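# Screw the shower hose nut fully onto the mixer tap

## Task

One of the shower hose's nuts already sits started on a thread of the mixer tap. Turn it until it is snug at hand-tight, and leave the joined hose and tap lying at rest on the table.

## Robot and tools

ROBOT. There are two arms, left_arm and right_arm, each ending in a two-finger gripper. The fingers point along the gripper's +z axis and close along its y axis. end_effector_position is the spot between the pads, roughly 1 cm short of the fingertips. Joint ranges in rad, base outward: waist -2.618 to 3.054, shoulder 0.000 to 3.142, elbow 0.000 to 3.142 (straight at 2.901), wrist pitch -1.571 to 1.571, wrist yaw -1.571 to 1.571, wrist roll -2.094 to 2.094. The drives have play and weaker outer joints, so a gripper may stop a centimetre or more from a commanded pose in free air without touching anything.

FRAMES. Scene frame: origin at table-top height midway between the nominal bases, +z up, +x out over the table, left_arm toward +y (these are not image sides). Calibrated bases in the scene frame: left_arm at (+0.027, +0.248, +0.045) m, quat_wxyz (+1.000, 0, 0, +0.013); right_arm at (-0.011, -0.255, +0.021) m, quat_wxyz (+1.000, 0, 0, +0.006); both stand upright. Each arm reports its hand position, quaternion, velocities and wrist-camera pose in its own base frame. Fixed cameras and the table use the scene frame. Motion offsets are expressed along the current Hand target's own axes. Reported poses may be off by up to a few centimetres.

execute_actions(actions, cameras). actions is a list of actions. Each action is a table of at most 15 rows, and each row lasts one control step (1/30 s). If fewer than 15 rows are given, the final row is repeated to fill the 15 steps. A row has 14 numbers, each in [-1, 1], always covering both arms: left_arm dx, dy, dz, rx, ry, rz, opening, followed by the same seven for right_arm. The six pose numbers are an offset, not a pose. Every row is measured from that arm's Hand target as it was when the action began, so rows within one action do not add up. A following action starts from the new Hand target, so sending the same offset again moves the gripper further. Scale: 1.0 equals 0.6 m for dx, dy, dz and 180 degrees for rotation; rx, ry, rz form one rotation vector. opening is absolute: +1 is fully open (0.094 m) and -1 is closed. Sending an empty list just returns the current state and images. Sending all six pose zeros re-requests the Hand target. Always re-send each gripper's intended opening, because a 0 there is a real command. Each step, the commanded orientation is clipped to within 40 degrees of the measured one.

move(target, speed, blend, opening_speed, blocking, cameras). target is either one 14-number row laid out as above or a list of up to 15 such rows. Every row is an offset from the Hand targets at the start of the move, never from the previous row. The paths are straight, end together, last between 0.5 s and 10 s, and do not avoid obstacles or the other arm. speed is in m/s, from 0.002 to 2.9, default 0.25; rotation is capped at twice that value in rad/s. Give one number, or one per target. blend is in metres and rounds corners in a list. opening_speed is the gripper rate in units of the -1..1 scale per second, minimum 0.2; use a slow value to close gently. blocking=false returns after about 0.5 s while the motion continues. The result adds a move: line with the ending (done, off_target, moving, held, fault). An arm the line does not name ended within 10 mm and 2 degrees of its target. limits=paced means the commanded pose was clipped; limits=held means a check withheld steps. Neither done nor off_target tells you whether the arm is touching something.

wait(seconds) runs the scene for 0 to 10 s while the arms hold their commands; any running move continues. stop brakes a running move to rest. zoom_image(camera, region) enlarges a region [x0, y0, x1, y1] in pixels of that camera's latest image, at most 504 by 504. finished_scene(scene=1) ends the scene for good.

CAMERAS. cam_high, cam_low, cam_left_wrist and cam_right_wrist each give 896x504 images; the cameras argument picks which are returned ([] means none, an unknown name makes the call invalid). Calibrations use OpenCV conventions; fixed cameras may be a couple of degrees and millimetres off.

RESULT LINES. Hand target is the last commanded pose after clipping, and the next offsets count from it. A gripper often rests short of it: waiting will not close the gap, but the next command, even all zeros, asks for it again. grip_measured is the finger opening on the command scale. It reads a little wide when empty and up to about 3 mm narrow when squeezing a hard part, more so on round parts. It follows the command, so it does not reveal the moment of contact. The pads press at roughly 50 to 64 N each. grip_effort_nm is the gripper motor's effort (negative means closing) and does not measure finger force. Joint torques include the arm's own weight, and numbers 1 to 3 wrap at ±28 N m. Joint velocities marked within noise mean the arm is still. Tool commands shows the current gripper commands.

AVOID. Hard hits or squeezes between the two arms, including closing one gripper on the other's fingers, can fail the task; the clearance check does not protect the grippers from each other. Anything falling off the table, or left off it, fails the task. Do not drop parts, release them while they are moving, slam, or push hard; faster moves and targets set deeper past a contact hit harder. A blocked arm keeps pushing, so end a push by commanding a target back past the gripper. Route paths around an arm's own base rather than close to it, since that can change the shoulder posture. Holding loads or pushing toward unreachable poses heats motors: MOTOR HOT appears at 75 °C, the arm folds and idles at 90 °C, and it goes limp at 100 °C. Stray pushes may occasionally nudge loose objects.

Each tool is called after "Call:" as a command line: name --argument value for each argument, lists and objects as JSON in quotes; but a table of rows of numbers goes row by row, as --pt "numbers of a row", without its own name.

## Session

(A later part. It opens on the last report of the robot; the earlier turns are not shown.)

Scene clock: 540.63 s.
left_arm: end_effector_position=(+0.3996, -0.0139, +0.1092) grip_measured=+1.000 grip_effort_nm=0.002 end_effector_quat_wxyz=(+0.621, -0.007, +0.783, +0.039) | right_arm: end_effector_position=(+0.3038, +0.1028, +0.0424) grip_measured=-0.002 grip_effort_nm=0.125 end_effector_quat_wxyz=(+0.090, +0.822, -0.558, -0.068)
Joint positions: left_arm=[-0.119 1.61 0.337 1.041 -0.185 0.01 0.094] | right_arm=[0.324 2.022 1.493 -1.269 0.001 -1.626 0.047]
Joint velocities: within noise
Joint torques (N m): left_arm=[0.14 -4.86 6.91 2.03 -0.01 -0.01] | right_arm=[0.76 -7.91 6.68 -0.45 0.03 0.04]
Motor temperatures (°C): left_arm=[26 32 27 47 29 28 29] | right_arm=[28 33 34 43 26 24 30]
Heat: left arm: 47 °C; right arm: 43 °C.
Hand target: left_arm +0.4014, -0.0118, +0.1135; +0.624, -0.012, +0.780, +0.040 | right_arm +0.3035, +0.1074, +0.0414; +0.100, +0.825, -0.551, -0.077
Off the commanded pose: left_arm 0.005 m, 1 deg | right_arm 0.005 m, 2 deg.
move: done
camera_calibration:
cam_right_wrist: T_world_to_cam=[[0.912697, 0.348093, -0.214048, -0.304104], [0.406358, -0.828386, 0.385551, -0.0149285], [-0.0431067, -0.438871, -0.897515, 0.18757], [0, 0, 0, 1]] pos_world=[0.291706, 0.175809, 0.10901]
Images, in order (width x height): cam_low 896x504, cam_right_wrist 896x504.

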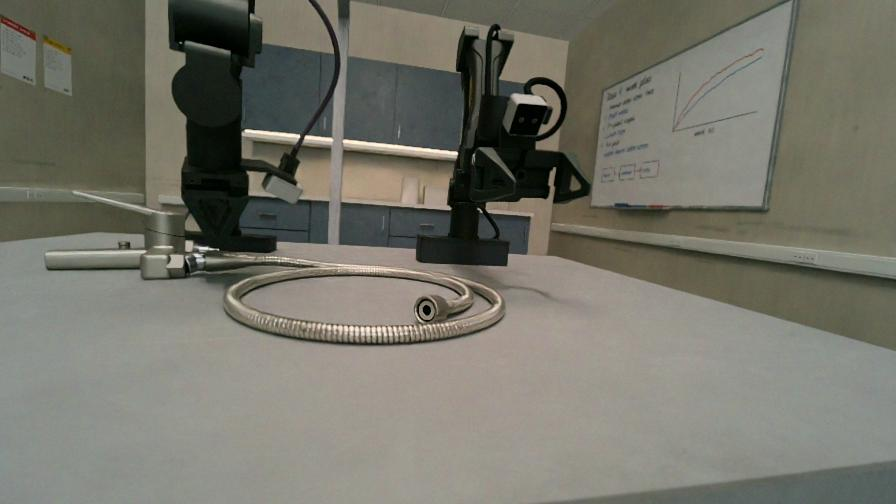

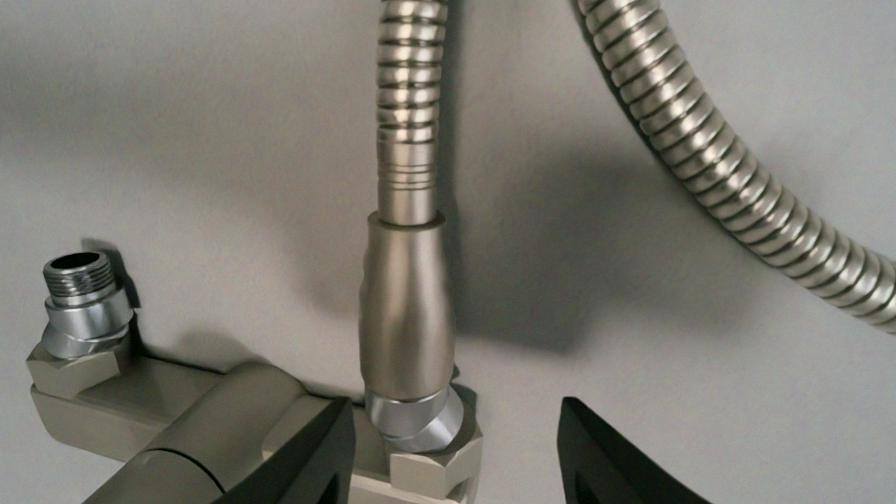

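Call:
move --pt "0 0 0 0 0 0 1 -0.008 0.028 0.013 0 0 0 0" --pt "0 0 0 0 0 0 1 -0.008 0.028 0.0798 0 0 0 0" --cameras '["cam_right_wrist"]' --speed 0.12

Scene clock: 555.67 s.
left_arm: end_effector_position=(+0.3996, -0.0139, +0.1092) grip_measured=+1.000 grip_effort_nm=0.002 end_effector_quat_wxyz=(+0.621, -0.007, +0.783, +0.039) | right_arm: end_effector_position=(+0.2730, +0.0981, -0.0007) grip_measured=-0.002 grip_effort_nm=0.115 end_effector_quat_wxyz=(+0.111, +0.822, -0.553, -0.082)
Joint positions: left_arm=[-0.119 1.61 0.337 1.041 -0.185 0.01 0.094] | right_arm=[0.342 2.022 1.295 -1.12 0.001 -1.615 0.047]
Joint velocities: within noise
Joint torques (N m): left_arm=[0.1 -4.81 6.99 2 -0.05 -0.02] | right_arm=[0.66 -10.58 3.26 -0.01 -0.02 0.04]
Motor temperatures (°C): left_arm=[26 32 27 47 29 28 29] | right_arm=[28 34 35 39 26 24 29]
Heat: left arm: 47 °C; right arm: 39 °C.
Hand target: left_arm +0.4014, -0.0118, +0.1135; +0.624, -0.012, +0.780, +0.040 | right_arm +0.2753, +0.1018, -0.0007; +0.100, +0.825, -0.551, -0.077
Off the commanded pose: left_arm 0.005 m, 1 deg | right_arm 0.004 m, 1 deg.
move: done
camera_calibration:
cam_right_wrist: T_world_to_cam=[[0.899109, 0.350854, -0.261734, -0.280156], [0.430326, -0.817964, 0.381778, 0.00275942], [-0.0801409, -0.455891, -0.88642, 0.157327], [0, 0, 0, 1]] pos_world=[0.263311, 0.172275, 0.0650779]
Images, in order (width x height): cam_right_wrist 896x504.

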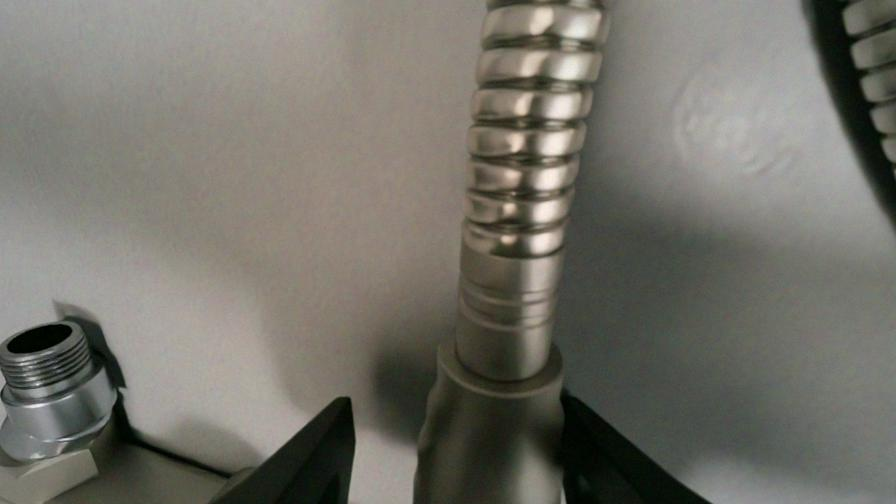

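Call:
move --target '[0,0,0,0,0,0,1,0.0033,-0.0037,-0.0233,0,0,0,0]' --cameras '["cam_right_wrist"]' --speed 0.12

Scene clock: 563.93 s.
left_arm: end_effector_position=(+0.3996, -0.0139, +0.1092) grip_measured=+1.000 grip_effort_nm=0.002 end_effector_quat_wxyz=(+0.621, -0.007, +0.783, +0.039) | right_arm: end_effector_position=(+0.2776, +0.0998, +0.0022) grip_measured=-0.002 grip_effort_nm=0.120 end_effector_quat_wxyz=(+0.106, +0.823, -0.553, -0.078)
Joint positions: left_arm=[-0.119 1.61 0.337 1.041 -0.185 0.01 0.094] | right_arm=[0.342 2.022 1.312 -1.125 0.001 -1.615 0.047]
Joint velocities: within noise
Joint torques (N m): left_arm=[0.06 -4.82 6.89 2.03 -0.06 -0.01] | right_arm=[0.16 -10.93 5.96 -0.51 -0.01 -0.01]
Motor temperatures (°C): left_arm=[26 32 27 47 29 28 29] | right_arm=[28 35 34 39 26 24 29]
Heat: left arm: 47 °C; right arm: 39 °C.
Hand target: left_arm +0.4014, -0.0118, +0.1135; +0.624, -0.012, +0.780, +0.040 | right_arm +0.2814, +0.1019, +0.0122; +0.100, +0.825, -0.551, -0.077
Off the commanded pose: left_arm 0.005 m, 1 deg | right_arm 0.011 m, 1 deg.
move: off_target (right_arm)
camera_calibration:
cam_right_wrist: T_world_to_cam=[[0.902042, 0.351934, -0.249925, -0.285081], [0.425951, -0.819507, 0.383371, 0.00236245], [-0.0698939, -0.452272, -0.889137, 0.157867], [0, 0, 0, 1]] pos_world=[0.267183, 0.173665, 0.0682111]
Images, in order (width x height): cam_right_wrist 896x504.

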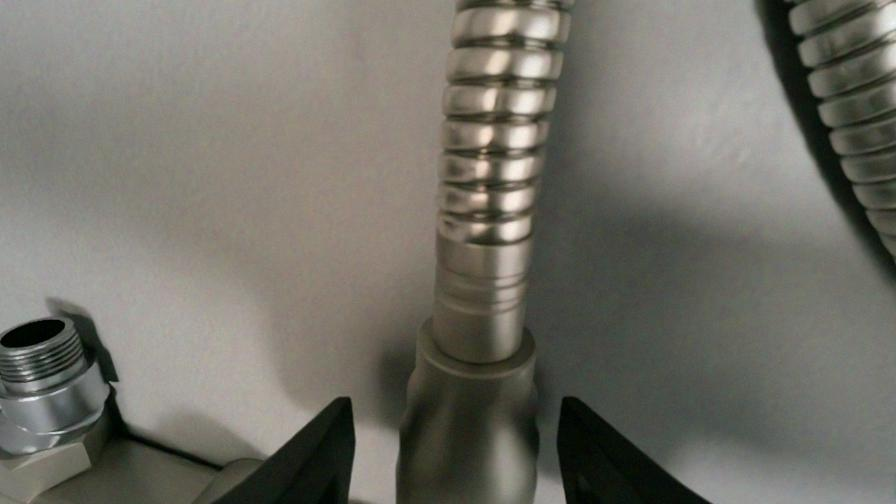

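Call:
move --target '[0,0,0,0,0,0,1,0.011,0.0012,-0.01,0,0,0,0]' --cameras '["cam_right_wrist"]' --speed 0.12

Call:
move --pt "0 0 0 0 0 0 1 0 0 0 0 0 0 -1" --pt "0 0 0 0 0 0 1 -0.0028 0.0008 0.017 0.2 0 0 -1" --cameras '["cam_low","cam_right_wrist"]' --speed 0.2

Call:
zoom_image --camera "cam_low" --region '[30, 150, 280, 300]'

Scene clock: 575.67 s.
left_arm: end_effector_position=(+0.3996, -0.0139, +0.1092) grip_measured=+1.000 grip_effort_nm=0.007 end_effector_quat_wxyz=(+0.621, -0.007, +0.783, +0.039) | right_arm: end_effector_position=(+0.2786, +0.0967, +0.0062) grip_measured=-0.002 grip_effort_nm=0.125 end_effector_quat_wxyz=(+0.109, +0.823, -0.552, -0.080)
Joint positions: left_arm=[-0.119 1.61 0.337 1.041 -0.185 0.01 0.094] | right_arm=[0.333 2.022 1.328 -1.148 0.004 -1.626 0.047]
Joint velocities: within noise
Joint torques (N m): left_arm=[0.08 -4.89 6.97 2.04 -0.06 -0.01] | right_arm=[-0.54 -11.34 6.06 -0.54 0.03 -0.07]
Motor temperatures (°C): left_arm=[26 32 27 48 29 28 29] | right_arm=[28 37 34 38 26 24 29]
Heat: left arm: 48 °C; right arm: 38 °C.
Hand target: left_arm +0.4014, -0.0118, +0.1135; +0.624, -0.012, +0.780, +0.040 | right_arm +0.2846, +0.0960, +0.0181; +0.100, +0.825, -0.551, -0.077
Off the commanded pose: left_arm 0.005 m, 1 deg | right_arm 0.013 m, 1 deg.
move: off_target (right_arm)
camera_calibration:
cam_right_wrist: T_world_to_cam=[[0.899494, 0.353062, -0.257406, -0.283215], [0.430372, -0.817631, 0.382438, -0.00357392], [-0.075439, -0.454782, -0.887402, 0.161848], [0, 0, 0, 1]] pos_world=[0.268498, 0.170676, 0.0720901]
Images, in order (width x height): cam_right_wrist 896x504.

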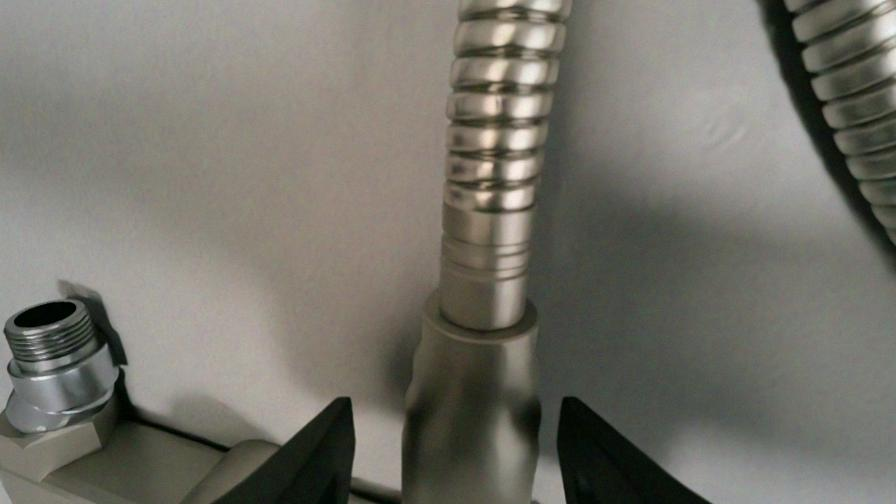

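Scene clock: 578.90 s.
left_arm: end_effector_position=(+0.3996, -0.0139, +0.1092) grip_measured=+1.000 grip_effort_nm=0.002 end_effector_quat_wxyz=(+0.621, -0.007, +0.783, +0.039) | right_arm: end_effector_position=(+0.2632, +0.0946, -0.0006) grip_measured=-0.412 grip_effort_nm=-1.043 end_effector_quat_wxyz=(-0.120, +0.826, -0.547, +0.068)
Joint positions: left_arm=[-0.119 1.61 0.337 1.041 -0.185 0.01 0.094] | right_arm=[0.314 1.514 0.668 -0.45 -0.042 -1.652 0.028]
Joint velocities: within noise
Joint torques (N m): left_arm=[0.09 -4.7 6.93 2 -0.05 0.03] | right_arm=[-1.09 -8.01 3.36 1.79 -0.07 0]
Motor temperatures (°C): left_arm=[26 32 27 48 29 28 29] | right_arm=[28 37 34 38 26 24 29]
Heat: left arm: 48 °C; right arm: 38 °C.
Hand target: left_arm +0.4014, -0.0118, +0.1135; +0.624, -0.012, +0.780, +0.040 | right_arm +0.2812, +0.0966, +0.0084; -0.160, +0.815, -0.548, +0.098
Off the commanded pose: left_arm 0.005 m, 1 deg | right_arm 0.020 m, 6 deg.
move: off_target (right_arm)
camera_calibration:
cam_right_wrist: T_world_to_cam=[[0.889529, 0.357882, 0.284004, -0.267881], [0.244876, -0.898251, 0.364938, 0.0603609], [0.385712, -0.255078, -0.886658, 0.0134275], [0, 0, 0, 1]] pos_world=[0.218328, 0.153514, 0.0659567]
Images, in order (width x height): cam_low 896x504, cam_right_wrist 896x504.

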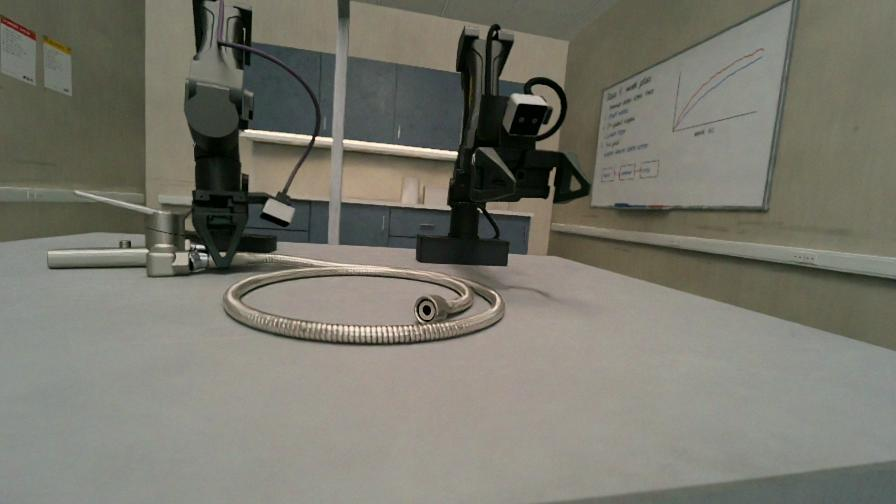

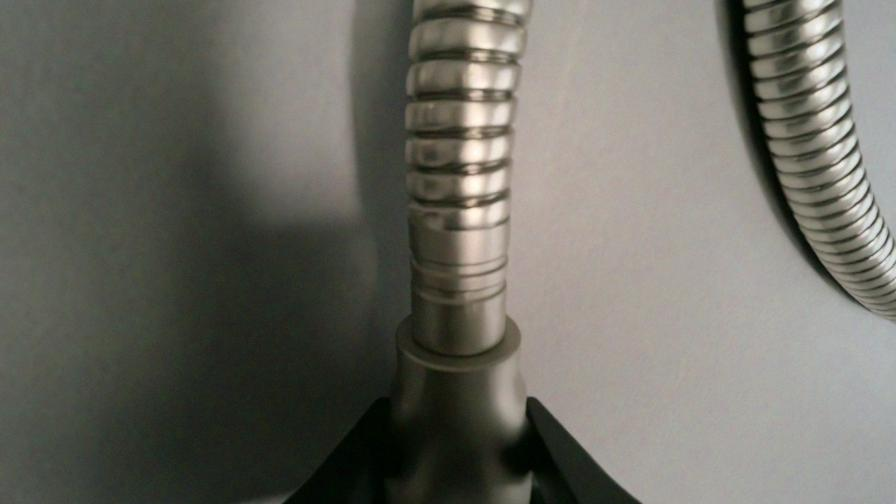

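Scaled by 2.016 from the camera's 896x504 image, which has a finer 1280x720 frame.

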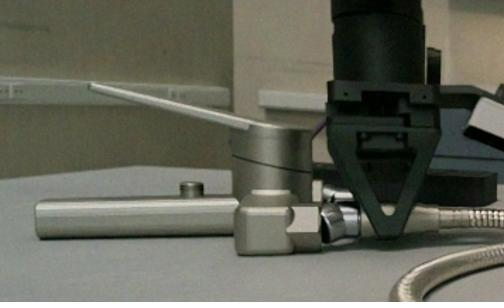

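Call:
move --target '[0,0,0,0,0,0,1,0,0,0,0.228,0,0,-1]' --cameras '["cam_low","cam_right_wrist"]' --speed 0.3

Call:
zoom_image --camera "cam_low" --region '[30, 150, 280, 300]'

Scene clock: 591.90 s.
left_arm: end_effector_position=(+0.3996, -0.0139, +0.1092) grip_measured=+1.000 grip_effort_nm=0.007 end_effector_quat_wxyz=(+0.621, -0.007, +0.783, +0.039) | right_arm: end_effector_position=(+0.2797, +0.0943, +0.0043) grip_measured=-0.419 grip_effort_nm=-1.033 end_effector_quat_wxyz=(-0.412, +0.719, -0.489, +0.273)
Joint positions: left_arm=[-0.119 1.61 0.337 1.041 -0.185 0.01 0.094] | right_arm=[0.25 1.668 0.004 1.122 -0.119 -1.631 0.027]
Joint velocities: within noise
Joint torques (N m): left_arm=[0.06 -4.86 6.9 2.02 -0.05 0] | right_arm=[-0.53 -2.54 1.61 2.46 -0.19 0.05]
Motor temperatures (°C): left_arm=[26 32 27 48 29 28 29] | right_arm=[28 35 34 40 26 24 30]
Heat: left arm: 48 °C; right arm: 40 °C.
Hand target: left_arm +0.4014, -0.0118, +0.1135; +0.624, -0.012, +0.780, +0.040 | right_arm +0.2812, +0.0966, +0.0084; -0.436, +0.707, -0.479, +0.283
Off the commanded pose: left_arm 0.005 m, 1 deg | right_arm 0.005 m, 3 deg.
joint sent to its limit (right arm) — joint 3 (elbow), lower limit, where the elbow is as bent as it goes. The joint targets are off in position and orientation.
move: off_target (right_arm)
camera_calibration:
cam_right_wrist: T_world_to_cam=[[0.474698, 0.165277, 0.864491, -0.152175], [0.0128681, -0.983409, 0.180946, 0.128088], [0.880055, -0.0747703, -0.468949, -0.145807], [0, 0, 0, 1]] pos_world=[0.198907, 0.140211, 0.0400007]
Images, in order (width x height): cam_low 896x504, cam_right_wrist 896x504.

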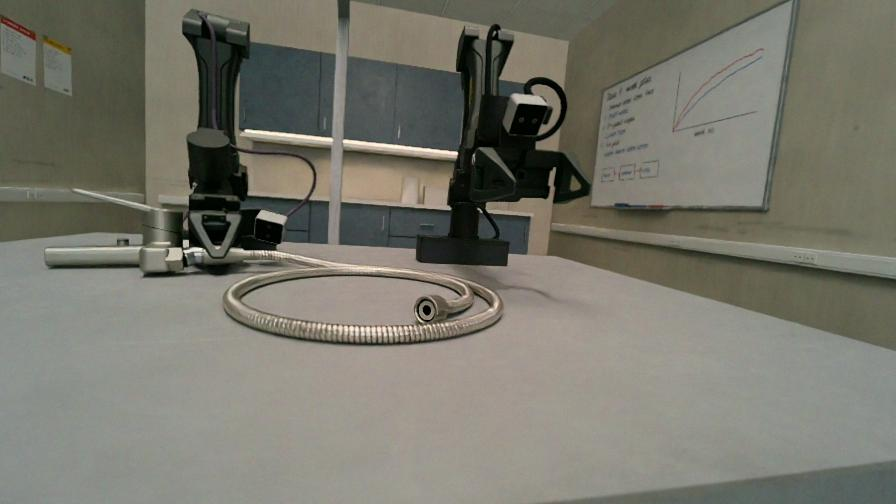

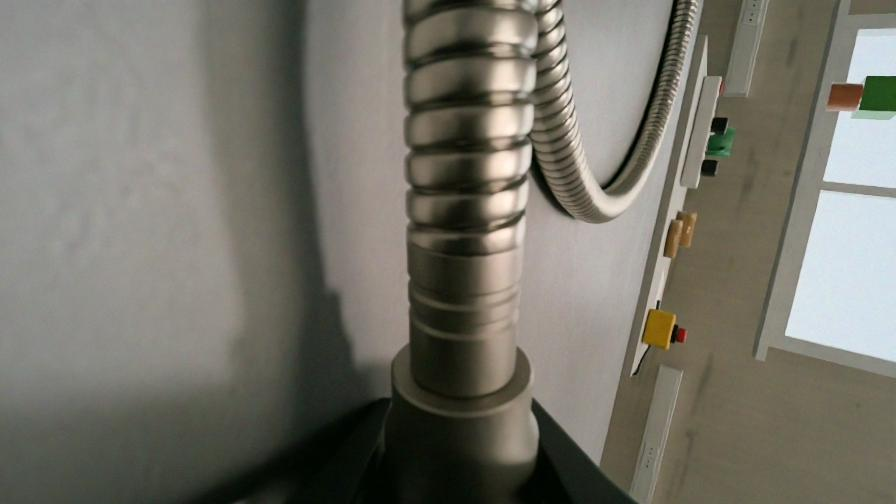

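Scaled by 2.016 from the camera's 896x504 image, which has a finer 1280x720 frame.

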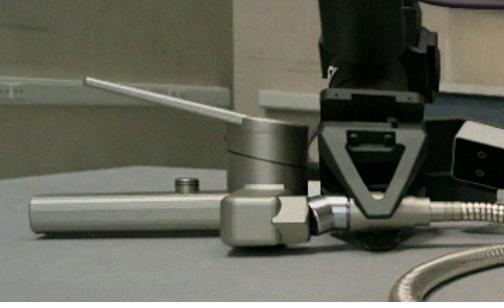

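Call:
move --target '[0,0,0,0,0,0,1,0,0,0,0,0,0,-0.2]' --cameras '[]' --opening_speed 0.5

Call:
move --pt "0 0 0 0 0 0 1 0 0 -0.0583 0 0 0 0" --pt "0 0 0 0 0 0 1 0 -0.0624 -0.011 -0.444 0 0 0" --cameras '["cam_right_wrist","cam_low"]' --speed '[0.2,0.45]'

Call:
zoom_image --camera "cam_right_wrist" --region '[360, 280, 560, 480]'

Scene clock: 620.57 s.
left_arm: end_effector_position=(+0.3996, -0.0139, +0.1092) grip_measured=+1.000 grip_effort_nm=0.007 end_effector_quat_wxyz=(+0.621, -0.007, +0.783, +0.039) | right_arm: end_effector_position=(+0.2820, +0.0954, +0.0084) grip_measured=-0.203 grip_effort_nm=0.149 end_effector_quat_wxyz=(-0.418, +0.717, -0.482, +0.279)
Joint positions: left_arm=[-0.119 1.61 0.337 1.041 -0.185 0.01 0.094] | right_arm=[0.25 1.671 0.004 1.145 -0.122 -1.637 0.037]
Joint velocities: within noise
Joint torques (N m): left_arm=[0.01 -4.75 6.89 2.04 -0.03 -0.01] | right_arm=[-0.59 -2.59 1.57 2.29 -0.17 0.06]
Motor temperatures (°C): left_arm=[26 32 27 48 29 28 29] | right_arm=[28 33 33 46 26 24 30]
Heat: left arm: 48 °C; right arm: 46 °C.
Hand target: left_arm +0.4014, -0.0118, +0.1135; +0.624, -0.012, +0.780, +0.040 | right_arm +0.2812, +0.0966, +0.0084; -0.436, +0.707, -0.479, +0.283
Off the commanded pose: left_arm 0.005 m, 1 deg | right_arm 0.001 m, 2 deg.
joint sent to its limit (right arm) — joint 3 (elbow), lower limit, where the elbow is as bent as it goes. The joint targets are off in position and orientation.
move: done
No camera images: "cameras" was empty.

Scene clock: 623.67 s.
left_arm: end_effector_position=(+0.3996, -0.0139, +0.1092) grip_measured=+1.000 grip_effort_nm=0.002 end_effector_quat_wxyz=(+0.621, -0.007, +0.783, +0.039) | right_arm: end_effector_position=(+0.2922, +0.0961, +0.0451) grip_measured=-0.002 grip_effort_nm=0.105 end_effector_quat_wxyz=(+0.111, +0.820, -0.556, -0.083)
Joint positions: left_arm=[-0.119 1.61 0.337 1.041 -0.185 0.01 0.094] | right_arm=[0.317 2.019 1.487 -1.317 0.005 -1.632 0.047]
Joint velocities: within noise
Joint torques (N m): left_arm=[0.02 -4.81 6.93 2.01 -0.05 -0.02] | right_arm=[0.72 -7.83 6.53 -0.54 0.03 0.04]
Motor temperatures (°C): left_arm=[26 32 27 48 29 28 29] | right_arm=[28 33 33 45 26 24 30]
Heat: left arm: 48 °C; right arm: 45 °C.
Hand target: left_arm +0.4014, -0.0118, +0.1135; +0.624, -0.012, +0.780, +0.040 | right_arm +0.2919, +0.1003, +0.0446; +0.120, +0.822, -0.549, -0.090
Off the commanded pose: left_arm 0.005 m, 1 deg | right_arm 0.004 m, 2 deg.
move: done
camera_calibration:
cam_right_wrist: T_world_to_cam=[[0.901135, 0.344466, -0.263247, -0.284629], [0.425185, -0.820822, 0.381404, -0.0228338], [-0.084698, -0.455625, -0.886133, 0.199849], [0, 0, 0, 1]] pos_world=[0.283125, 0.170359, 0.110874]
Images, in order (width x height): cam_low 896x504, cam_right_wrist 896x504.

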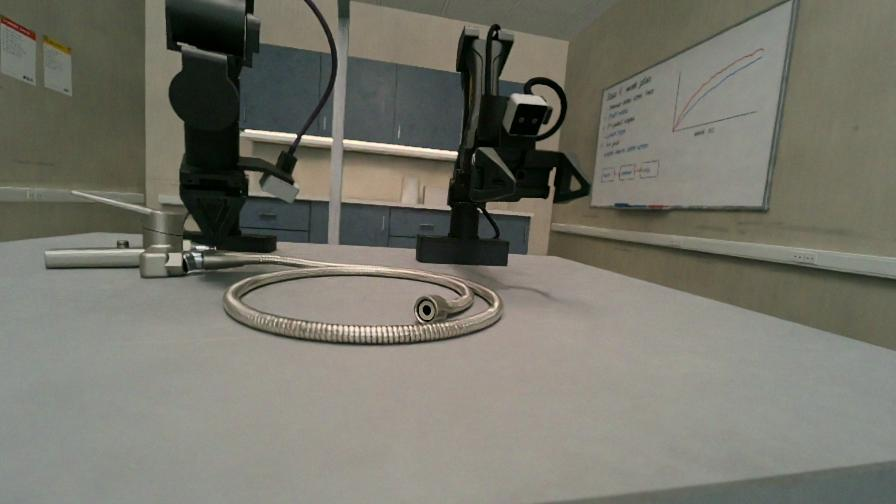

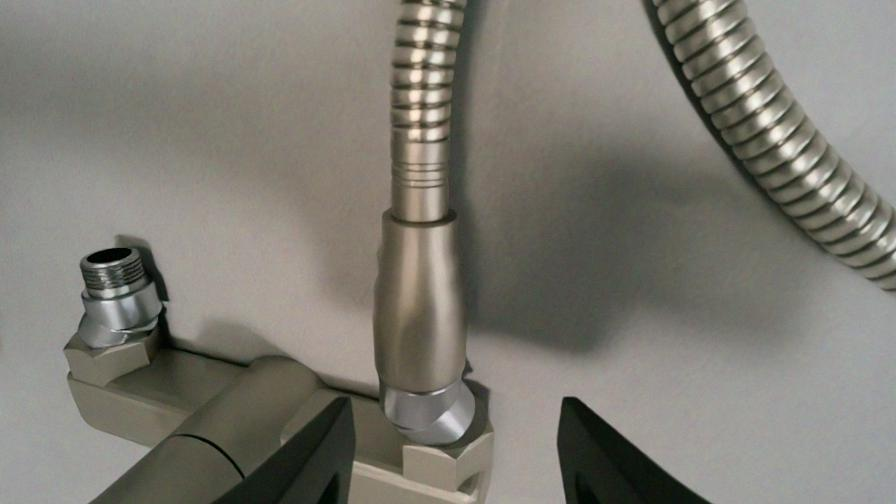

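Scaled by 2.520 from the camera's 896x504 image, which has a finer 1280x720 frame.

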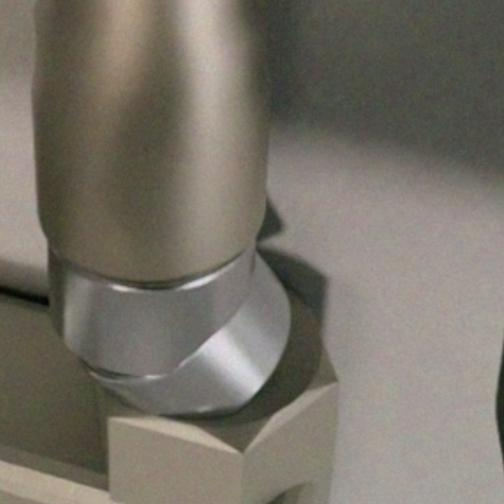

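Call:
move --pt "0 0 0 0 0 0 1 -0.008 0.0137 0.01 0 0 0 0" --pt "0 0 0 0 0 0 1 -0.008 0.0137 0.0787 0 0 0 0" --cameras '["cam_right_wrist"]' --speed 0.12

Scene clock: 633.77 s.
left_arm: end_effector_position=(+0.3996, -0.0139, +0.1092) grip_measured=+1.000 grip_effort_nm=0.002 end_effector_quat_wxyz=(+0.621, -0.007, +0.783, +0.039) | right_arm: end_effector_position=(+0.2704, +0.0954, +0.0068) grip_measured=-0.002 grip_effort_nm=0.110 end_effector_quat_wxyz=(+0.121, +0.821, -0.551, -0.087)
Joint positions: left_arm=[-0.119 1.61 0.337 1.041 -0.185 0.01 0.094] | right_arm=[0.339 2.019 1.317 -1.168 0.005 -1.62 0.047]
Joint velocities: within noise
Joint torques (N m): left_arm=[0.1 -4.88 7.05 2.02 -0.04 -0.01] | right_arm=[0.59 -8.79 3.41 -0.17 -0.01 0.03]
Motor temperatures (°C): left_arm=[26 32 27 48 29 28 29] | right_arm=[28 34 34 42 26 24 30]
Heat: left arm: 48 °C; right arm: 42 °C.
Hand target: left_arm +0.4014, -0.0118, +0.1135; +0.624, -0.012, +0.780, +0.040 | right_arm +0.2696, +0.0971, +0.0021; +0.120, +0.822, -0.549, -0.090
Off the commanded pose: left_arm 0.005 m, 1 deg | right_arm 0.005 m, 0 deg.
move: done
camera_calibration:
cam_right_wrist: T_world_to_cam=[[0.892525, 0.350367, -0.283976, -0.272928], [0.440411, -0.81273, 0.381455, -0.00442405], [-0.0971469, -0.465524, -0.879687, 0.167935], [0, 0, 0, 1]] pos_world=[0.261858, 0.170207, 0.0719128]
Images, in order (width x height): cam_right_wrist 896x504.

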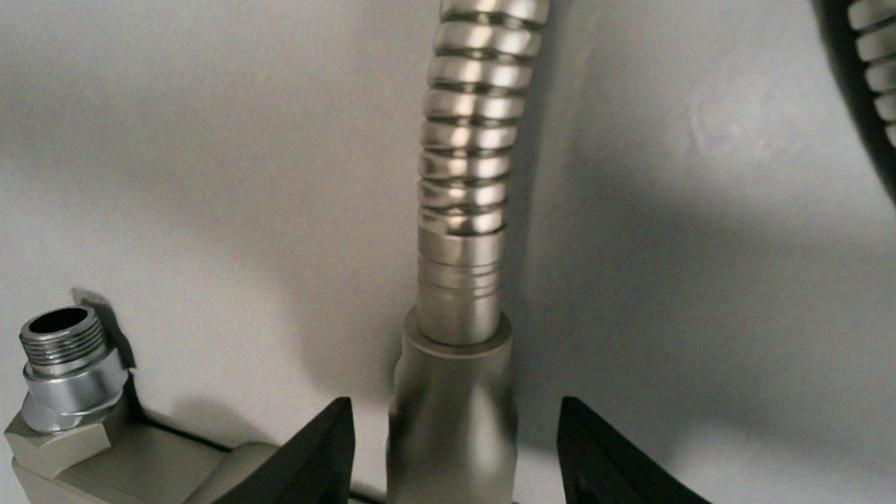

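Call:
move --pt "0 0 0 0 0 0 1 0 0 0 0 0 0 -1" --pt "0 0 0 0 0 0 1 0.0013 -0.015 0.002 0.24 0 0 -1" --cameras '["cam_low","cam_right_wrist"]' --speed 0.2

Call:
zoom_image --camera "cam_low" --region '[30, 150, 280, 300]'

Scene clock: 644.47 s.
left_arm: end_effector_position=(+0.3996, -0.0139, +0.1092) grip_measured=+1.000 grip_effort_nm=0.007 end_effector_quat_wxyz=(+0.621, -0.007, +0.783, +0.039) | right_arm: end_effector_position=(+0.2634, +0.0941, -0.0022) grip_measured=-0.416 grip_effort_nm=-1.038 end_effector_quat_wxyz=(-0.151, +0.817, -0.548, +0.101)
Joint positions: left_arm=[-0.119 1.61 0.337 1.041 -0.185 0.01 0.094] | right_arm=[0.325 1.453 0.571 -0.324 -0.022 -1.631 0.027]
Joint velocities: within noise
Joint torques (N m): left_arm=[0.14 -4.98 6.84 2.03 -0.03 -0.01] | right_arm=[-0.79 -4.7 2.54 2.25 -0.2 -0.03]
Motor temperatures (°C): left_arm=[26 32 27 48 29 28 29] | right_arm=[28 34 33 40 26 24 30]
Heat: left arm: 48 °C; right arm: 40 °C.
Hand target: left_arm +0.4014, -0.0118, +0.1135; +0.624, -0.012, +0.780, +0.040 | right_arm +0.2775, +0.0996, -0.0018; -0.191, +0.809, -0.544, +0.118
Off the commanded pose: left_arm 0.005 m, 1 deg | right_arm 0.015 m, 5 deg.
move: off_target (right_arm)
camera_calibration:
cam_right_wrist: T_world_to_cam=[[0.866046, 0.33843, 0.368007, -0.259155], [0.197705, -0.907891, 0.369658, 0.0738818], [0.459214, -0.247384, -0.853185, -0.00824205], [0, 0, 0, 1]] pos_world=[0.213618, 0.152744, 0.0610279]
Images, in order (width x height): cam_low 896x504, cam_right_wrist 896x504.

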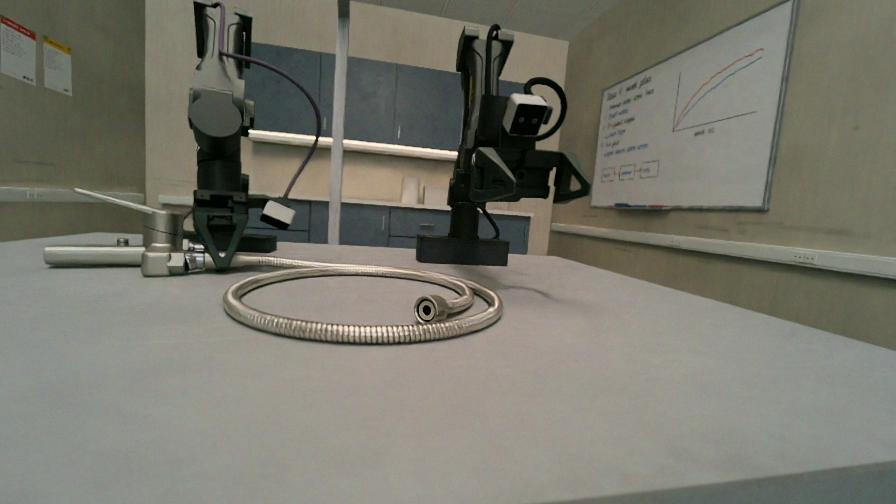

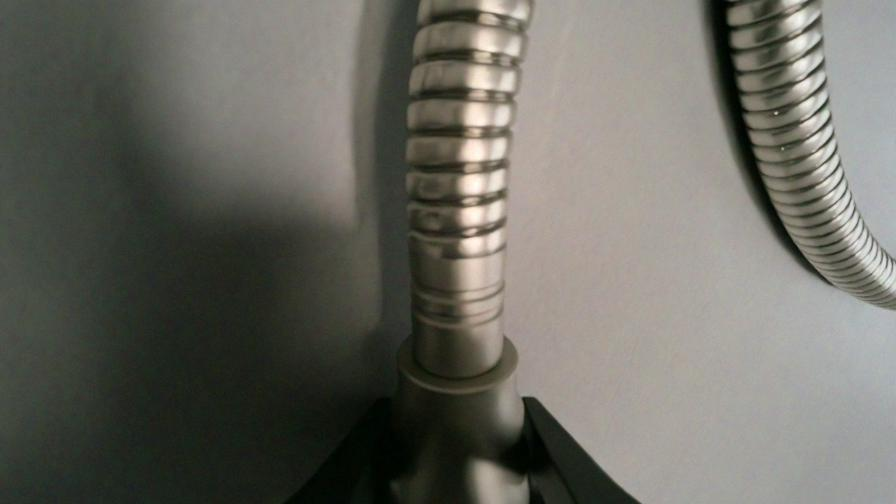

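Scaled by 2.016 from the camera's 896x504 image, which has a finer 1280x720 frame.

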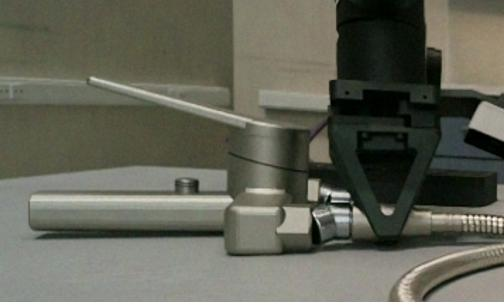

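Call:
zoom_image --camera "cam_right_wrist" --region '[370, 300, 550, 500]'

Call:
move --target '[0,0,0,0,0,0,1,0,0,0,0.11,0,0,-1]' --cameras '["cam_low","cam_right_wrist"]' --speed 0.2

Call:
zoom_image --camera "cam_right_wrist" --region '[370, 300, 550, 500]'

Call:
zoom_image --camera "cam_low" --region '[30, 150, 280, 300]'

Scaled by 2.520 from the camera's 896x504 image, which has a finer 1280x720 frame.

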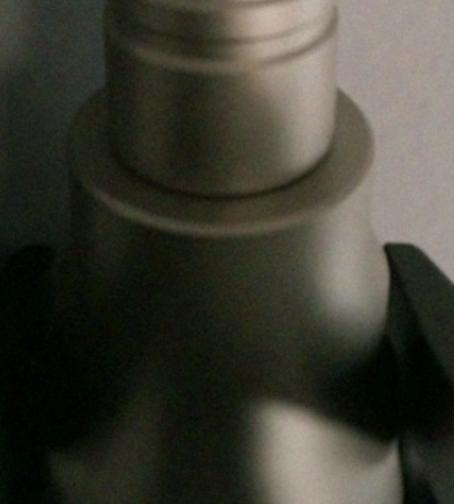

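Scene clock: 656.67 s.
left_arm: end_effector_position=(+0.3996, -0.0139, +0.1092) grip_measured=+1.000 grip_effort_nm=0.002 end_effector_quat_wxyz=(+0.621, -0.007, +0.783, +0.039) | right_arm: end_effector_position=(+0.2794, +0.0968, +0.0031) grip_measured=-0.416 grip_effort_nm=-1.038 end_effector_quat_wxyz=(-0.321, +0.761, -0.521, +0.216)
Joint positions: left_arm=[-0.119 1.61 0.337 1.041 -0.185 0.01 0.094] | right_arm=[0.294 1.358 0.206 0.374 -0.059 -1.621 0.027]
Joint velocities: within noise
Joint torques (N m): left_arm=[0.09 -4.83 6.84 2.03 -0.03 0] | right_arm=[-0.53 -1.31 3.07 2.2 -0.19 -0.01]
Motor temperatures (°C): left_arm=[26 32 27 48 28 28 29] | right_arm=[28 33 33 42 26 24 30]
Heat: left arm: 48 °C; right arm: 42 °C.
Hand target: left_arm +0.4014, -0.0118, +0.1135; +0.624, -0.012, +0.780, +0.040 | right_arm +0.2775, +0.0996, -0.0018; -0.327, +0.764, -0.516, +0.210
Off the commanded pose: left_arm 0.005 m, 1 deg | right_arm 0.006 m, 1 deg.
move: done
camera_calibration:
cam_right_wrist: T_world_to_cam=[[0.652032, 0.233709, 0.721273, -0.207069], [0.0535703, -0.96313, 0.263648, 0.117183], [0.756296, -0.133268, -0.640512, -0.105159], [0, 0, 0, 1]] pos_world=[0.20827, 0.147242, 0.0511025]
Images, in order (width x height): cam_low 896x504, cam_right_wrist 896x504.

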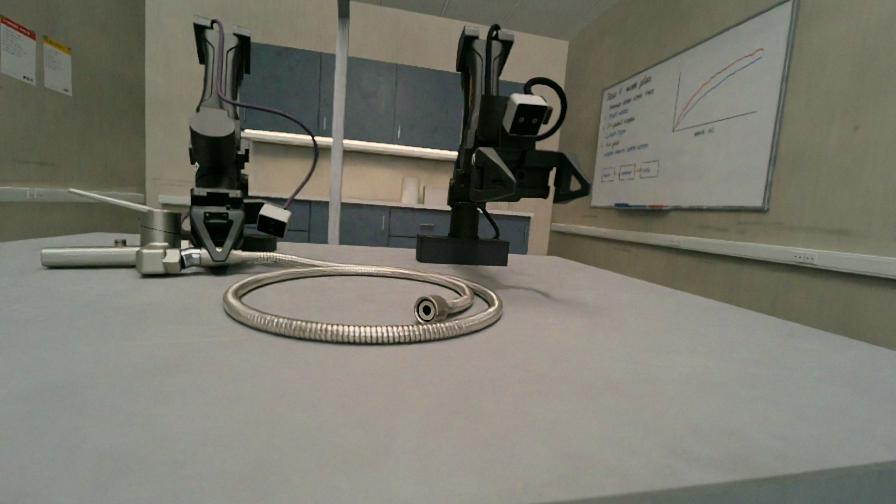

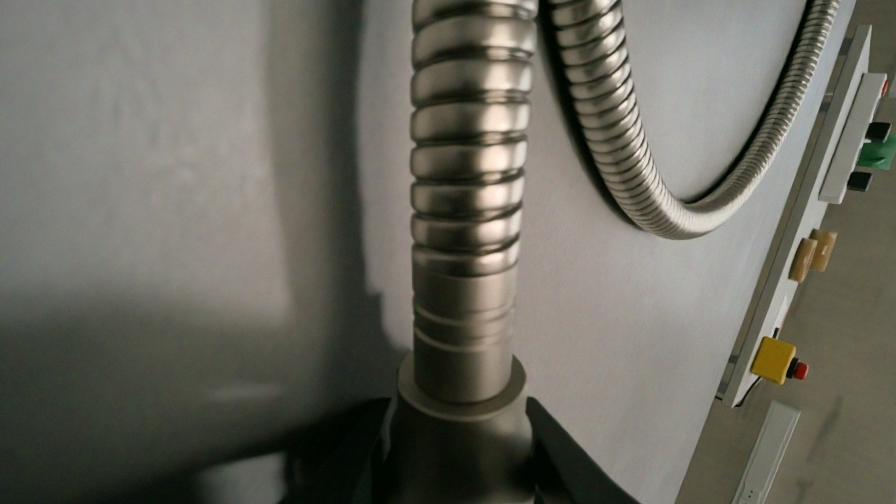

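Scaled by 2.520 from the camera's 896x504 image, which has a finer 1280x720 frame.

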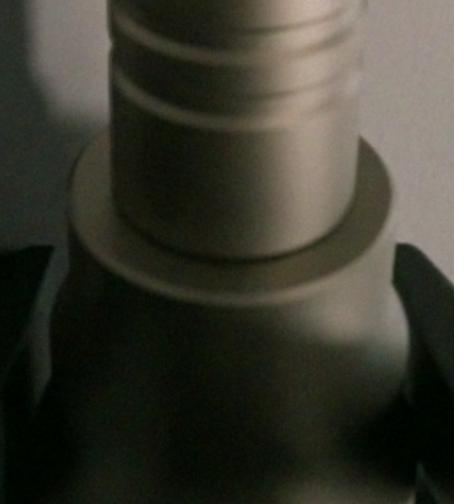

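Scaled by 2.016 from the camera's 896x504 image, which has a finer 1280x720 frame.

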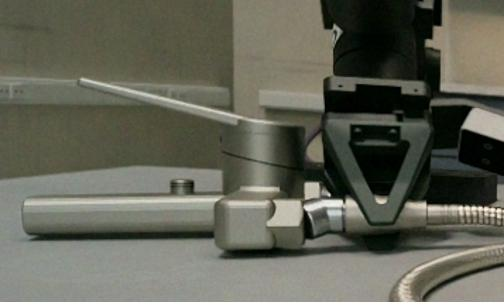

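Call:
move --target '[0,0,0,0,0,0,1,0,0,0,0,0,0,-0.2]' --cameras '[]' --opening_speed 0.5

Call:
move --pt "0 0 0 0 0 0 1 0 0 -0.0583 0 0 0 0" --pt "0 0 0 0 0 0 1 0 -0.0688 -0.0396 -0.354 0 0 0" --cameras '["cam_right_wrist","cam_low"]' --speed '[0.2,0.45]'

Call:
zoom_image --camera "cam_right_wrist" --region '[360, 200, 560, 460]'

Scene clock: 695.97 s.
left_arm: end_effector_position=(+0.3996, -0.0139, +0.1092) grip_measured=+1.000 grip_effort_nm=0.002 end_effector_quat_wxyz=(+0.621, -0.007, +0.783, +0.039) | right_arm: end_effector_position=(+0.2828, +0.0981, +0.0063) grip_measured=-0.203 grip_effort_nm=0.149 end_effector_quat_wxyz=(-0.329, +0.759, -0.515, +0.224)
Joint positions: left_arm=[-0.119 1.61 0.337 1.041 -0.185 0.01 0.094] | right_arm=[0.294 1.363 0.203 0.404 -0.061 -1.629 0.037]
Joint velocities: within noise
Joint torques (N m): left_arm=[0.09 -4.82 6.95 2.01 -0.04 0] | right_arm=[-0.5 -1.74 3.22 1.91 -0.16 0]
Motor temperatures (°C): left_arm=[26 32 27 48 28 28 29] | right_arm=[28 32 33 44 26 24 30]
Heat: left arm: 48 °C; right arm: 44 °C.
Hand target: left_arm +0.4014, -0.0118, +0.1135; +0.624, -0.012, +0.780, +0.040 | right_arm +0.2775, +0.0996, -0.0018; -0.327, +0.764, -0.516, +0.210
Off the commanded pose: left_arm 0.005 m, 1 deg | right_arm 0.010 m, 2 deg.
move: done
No camera images: "cameras" was empty.

Scene clock: 698.60 s.
left_arm: end_effector_position=(+0.3996, -0.0139, +0.1092) grip_measured=+1.000 grip_effort_nm=0.007 end_effector_quat_wxyz=(+0.621, -0.007, +0.783, +0.039) | right_arm: end_effector_position=(+0.2895, +0.0992, +0.0450) grip_measured=-0.002 grip_effort_nm=0.125 end_effector_quat_wxyz=(+0.115, +0.819, -0.555, -0.086)
Joint positions: left_arm=[-0.119 1.61 0.337 1.041 -0.185 0.01 0.094] | right_arm=[0.328 2.024 1.49 -1.326 0.002 -1.621 0.047]
Joint velocities: within noise
Joint torques (N m): left_arm=[0.06 -4.85 6.93 2.02 -0.06 0] | right_arm=[0.72 -7.83 6.43 -0.59 0.01 0.05]
Motor temperatures (°C): left_arm=[26 32 27 48 28 28 29] | right_arm=[28 32 33 43 26 24 30]
Heat: left arm: 48 °C; right arm: 43 °C.
Hand target: left_arm +0.4014, -0.0118, +0.1135; +0.624, -0.012, +0.780, +0.040 | right_arm +0.2887, +0.1034, +0.0444; +0.125, +0.821, -0.549, -0.094
Off the commanded pose: left_arm 0.005 m, 1 deg | right_arm 0.004 m, 2 deg.
move: done
camera_calibration:
cam_right_wrist: T_world_to_cam=[[0.898561, 0.343105, -0.273619, -0.28197], [0.428677, -0.819702, 0.3799, -0.020164], [-0.0939405, -0.458658, -0.883634, 0.203745], [0, 0, 0, 1]] pos_world=[0.281151, 0.173666, 0.110544]
Images, in order (width x height): cam_low 896x504, cam_right_wrist 896x504.

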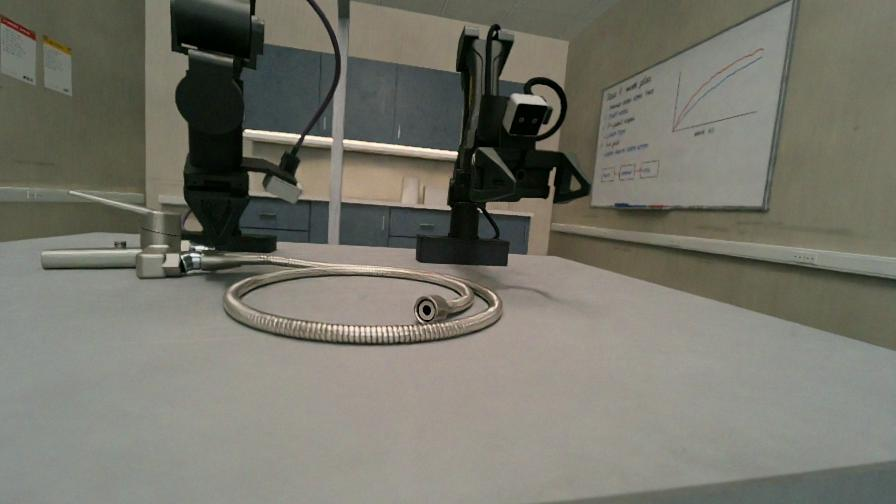

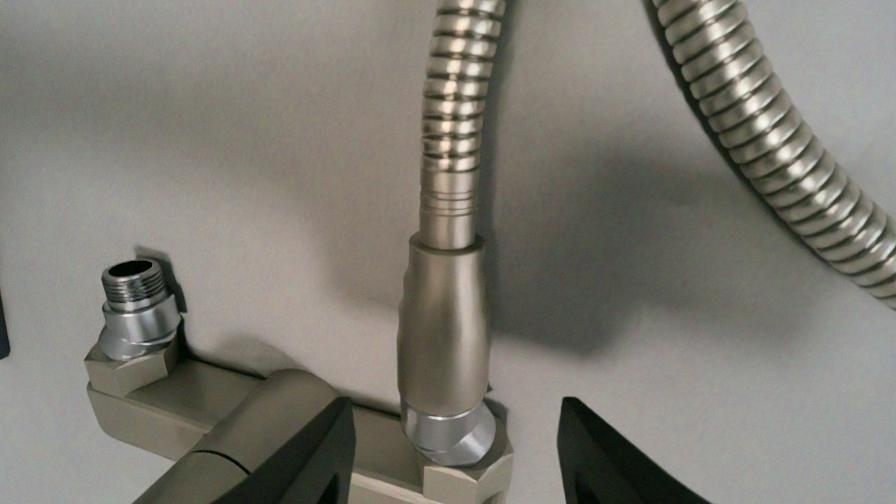

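Scaled by 1.938 from the camera's 896x504 image, which has a finer 1280x720 frame.

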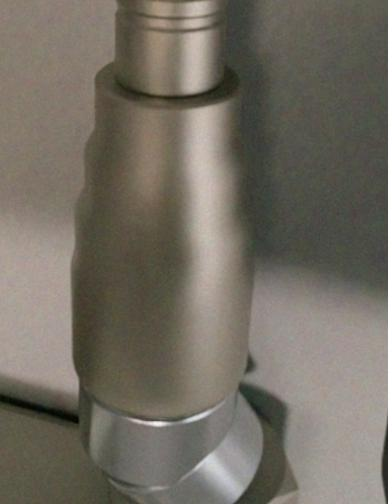

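Call:
move --pt "0 0 0 0 0 0 1 0.0073 0.0035 0.01 0 0 0 0" --pt "0 0 0 0 0 0 1 0.0073 0.0035 0.074 0 0 0 0" --cameras '[]' --speed 0.12

Call:
move --target '[0,0,0,0,0,0,1,0,0,0,0,0,0,-1]' --cameras '["cam_low","cam_right_wrist"]'

Call:
zoom_image --camera "cam_right_wrist" --region '[370, 250, 550, 500]'

Scene clock: 717.90 s.
left_arm: end_effector_position=(+0.3996, -0.0139, +0.1092) grip_measured=+1.000 grip_effort_nm=0.007 end_effector_quat_wxyz=(+0.621, -0.007, +0.783, +0.039) | right_arm: end_effector_position=(+0.2775, +0.0946, +0.0120) grip_measured=-0.002 grip_effort_nm=0.125 end_effector_quat_wxyz=(+0.119, +0.819, -0.555, -0.086)
Joint positions: left_arm=[-0.119 1.61 0.337 1.041 -0.185 0.01 0.094] | right_arm=[0.328 2.028 1.355 -1.192 0.005 -1.621 0.047]
Joint velocities: within noise
Joint torques (N m): left_arm=[0.05 -4.83 6.93 2.01 -0.05 -0.02] | right_arm=[-0.44 -7.75 3.45 -0.16 0.02 -0.08]
Motor temperatures (°C): left_arm=[26 32 27 48 28 28 29] | right_arm=[28 34 34 40 26 24 30]
Heat: left arm: 48 °C; right arm: 40 °C.
Hand target: left_arm +0.4014, -0.0118, +0.1135; +0.624, -0.012, +0.780, +0.040 | right_arm +0.2755, +0.0940, +0.0027; +0.125, +0.821, -0.549, -0.094
Off the commanded pose: left_arm 0.005 m, 1 deg | right_arm 0.009 m, 1 deg.
move: done
No camera images: "cameras" was empty.

Scene clock: 718.90 s.
left_arm: end_effector_position=(+0.3996, -0.0139, +0.1092) grip_measured=+1.000 grip_effort_nm=0.002 end_effector_quat_wxyz=(+0.621, -0.007, +0.783, +0.039) | right_arm: end_effector_position=(+0.2776, +0.0943, +0.0120) grip_measured=-0.438 grip_effort_nm=-1.038 end_effector_quat_wxyz=(+0.119, +0.819, -0.555, -0.086)
Joint positions: left_arm=[-0.119 1.61 0.337 1.041 -0.185 0.01 0.094] | right_arm=[0.328 2.028 1.355 -1.192 0.007 -1.621 0.026]
Joint velocities: within noise
Joint torques (N m): left_arm=[0.01 -4.81 6.86 2.02 -0.07 -0.01] | right_arm=[-0.43 -7.77 3.45 -0.15 0.02 -0.08]
Motor temperatures (°C): left_arm=[26 32 27 48 28 28 29] | right_arm=[28 34 34 40 26 24 30]
Heat: left arm: 48 °C; right arm: 40 °C.
Hand target: left_arm +0.4014, -0.0118, +0.1135; +0.624, -0.012, +0.780, +0.040 | right_arm +0.2755, +0.0940, +0.0027; +0.125, +0.821, -0.549, -0.094
Off the commanded pose: left_arm 0.005 m, 1 deg | right_arm 0.009 m, 1 deg.
move: done
camera_calibration:
cam_right_wrist: T_world_to_cam=[[0.89686, 0.342661, -0.279688, -0.27798], [0.43151, -0.816731, 0.383078, -0.00759776], [-0.0971644, -0.464256, -0.880355, 0.172614], [0, 0, 0, 1]] pos_world=[0.269359, 0.169185, 0.0771248]
Images, in order (width x height): cam_low 896x504, cam_right_wrist 896x504.

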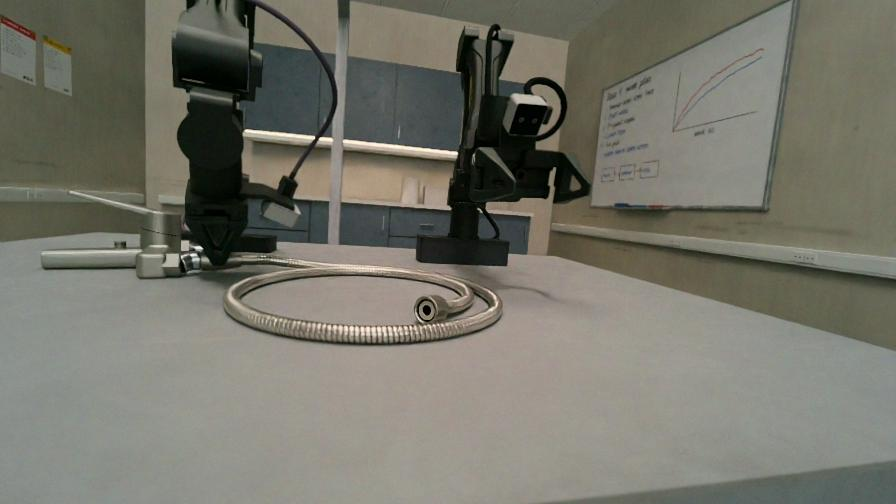

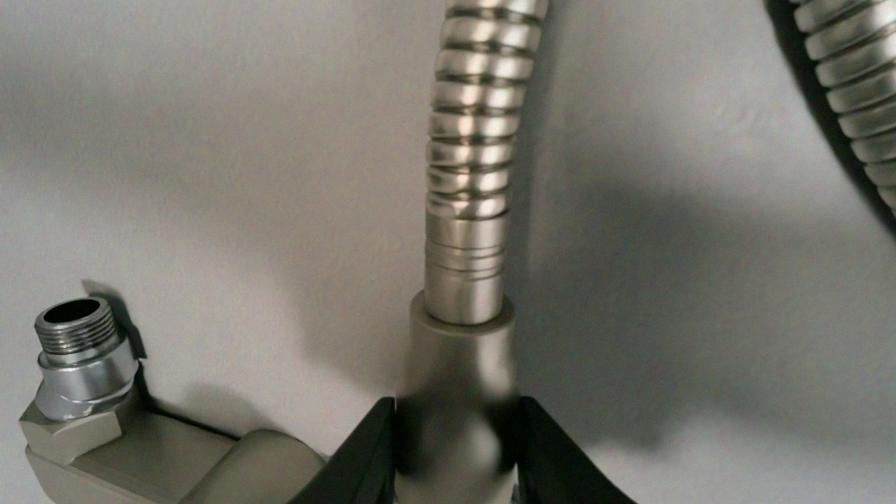

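Scaled by 2.016 from the camera's 896x504 image, which has a finer 1280x720 frame.

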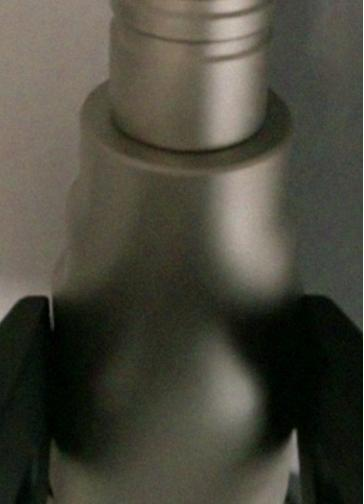

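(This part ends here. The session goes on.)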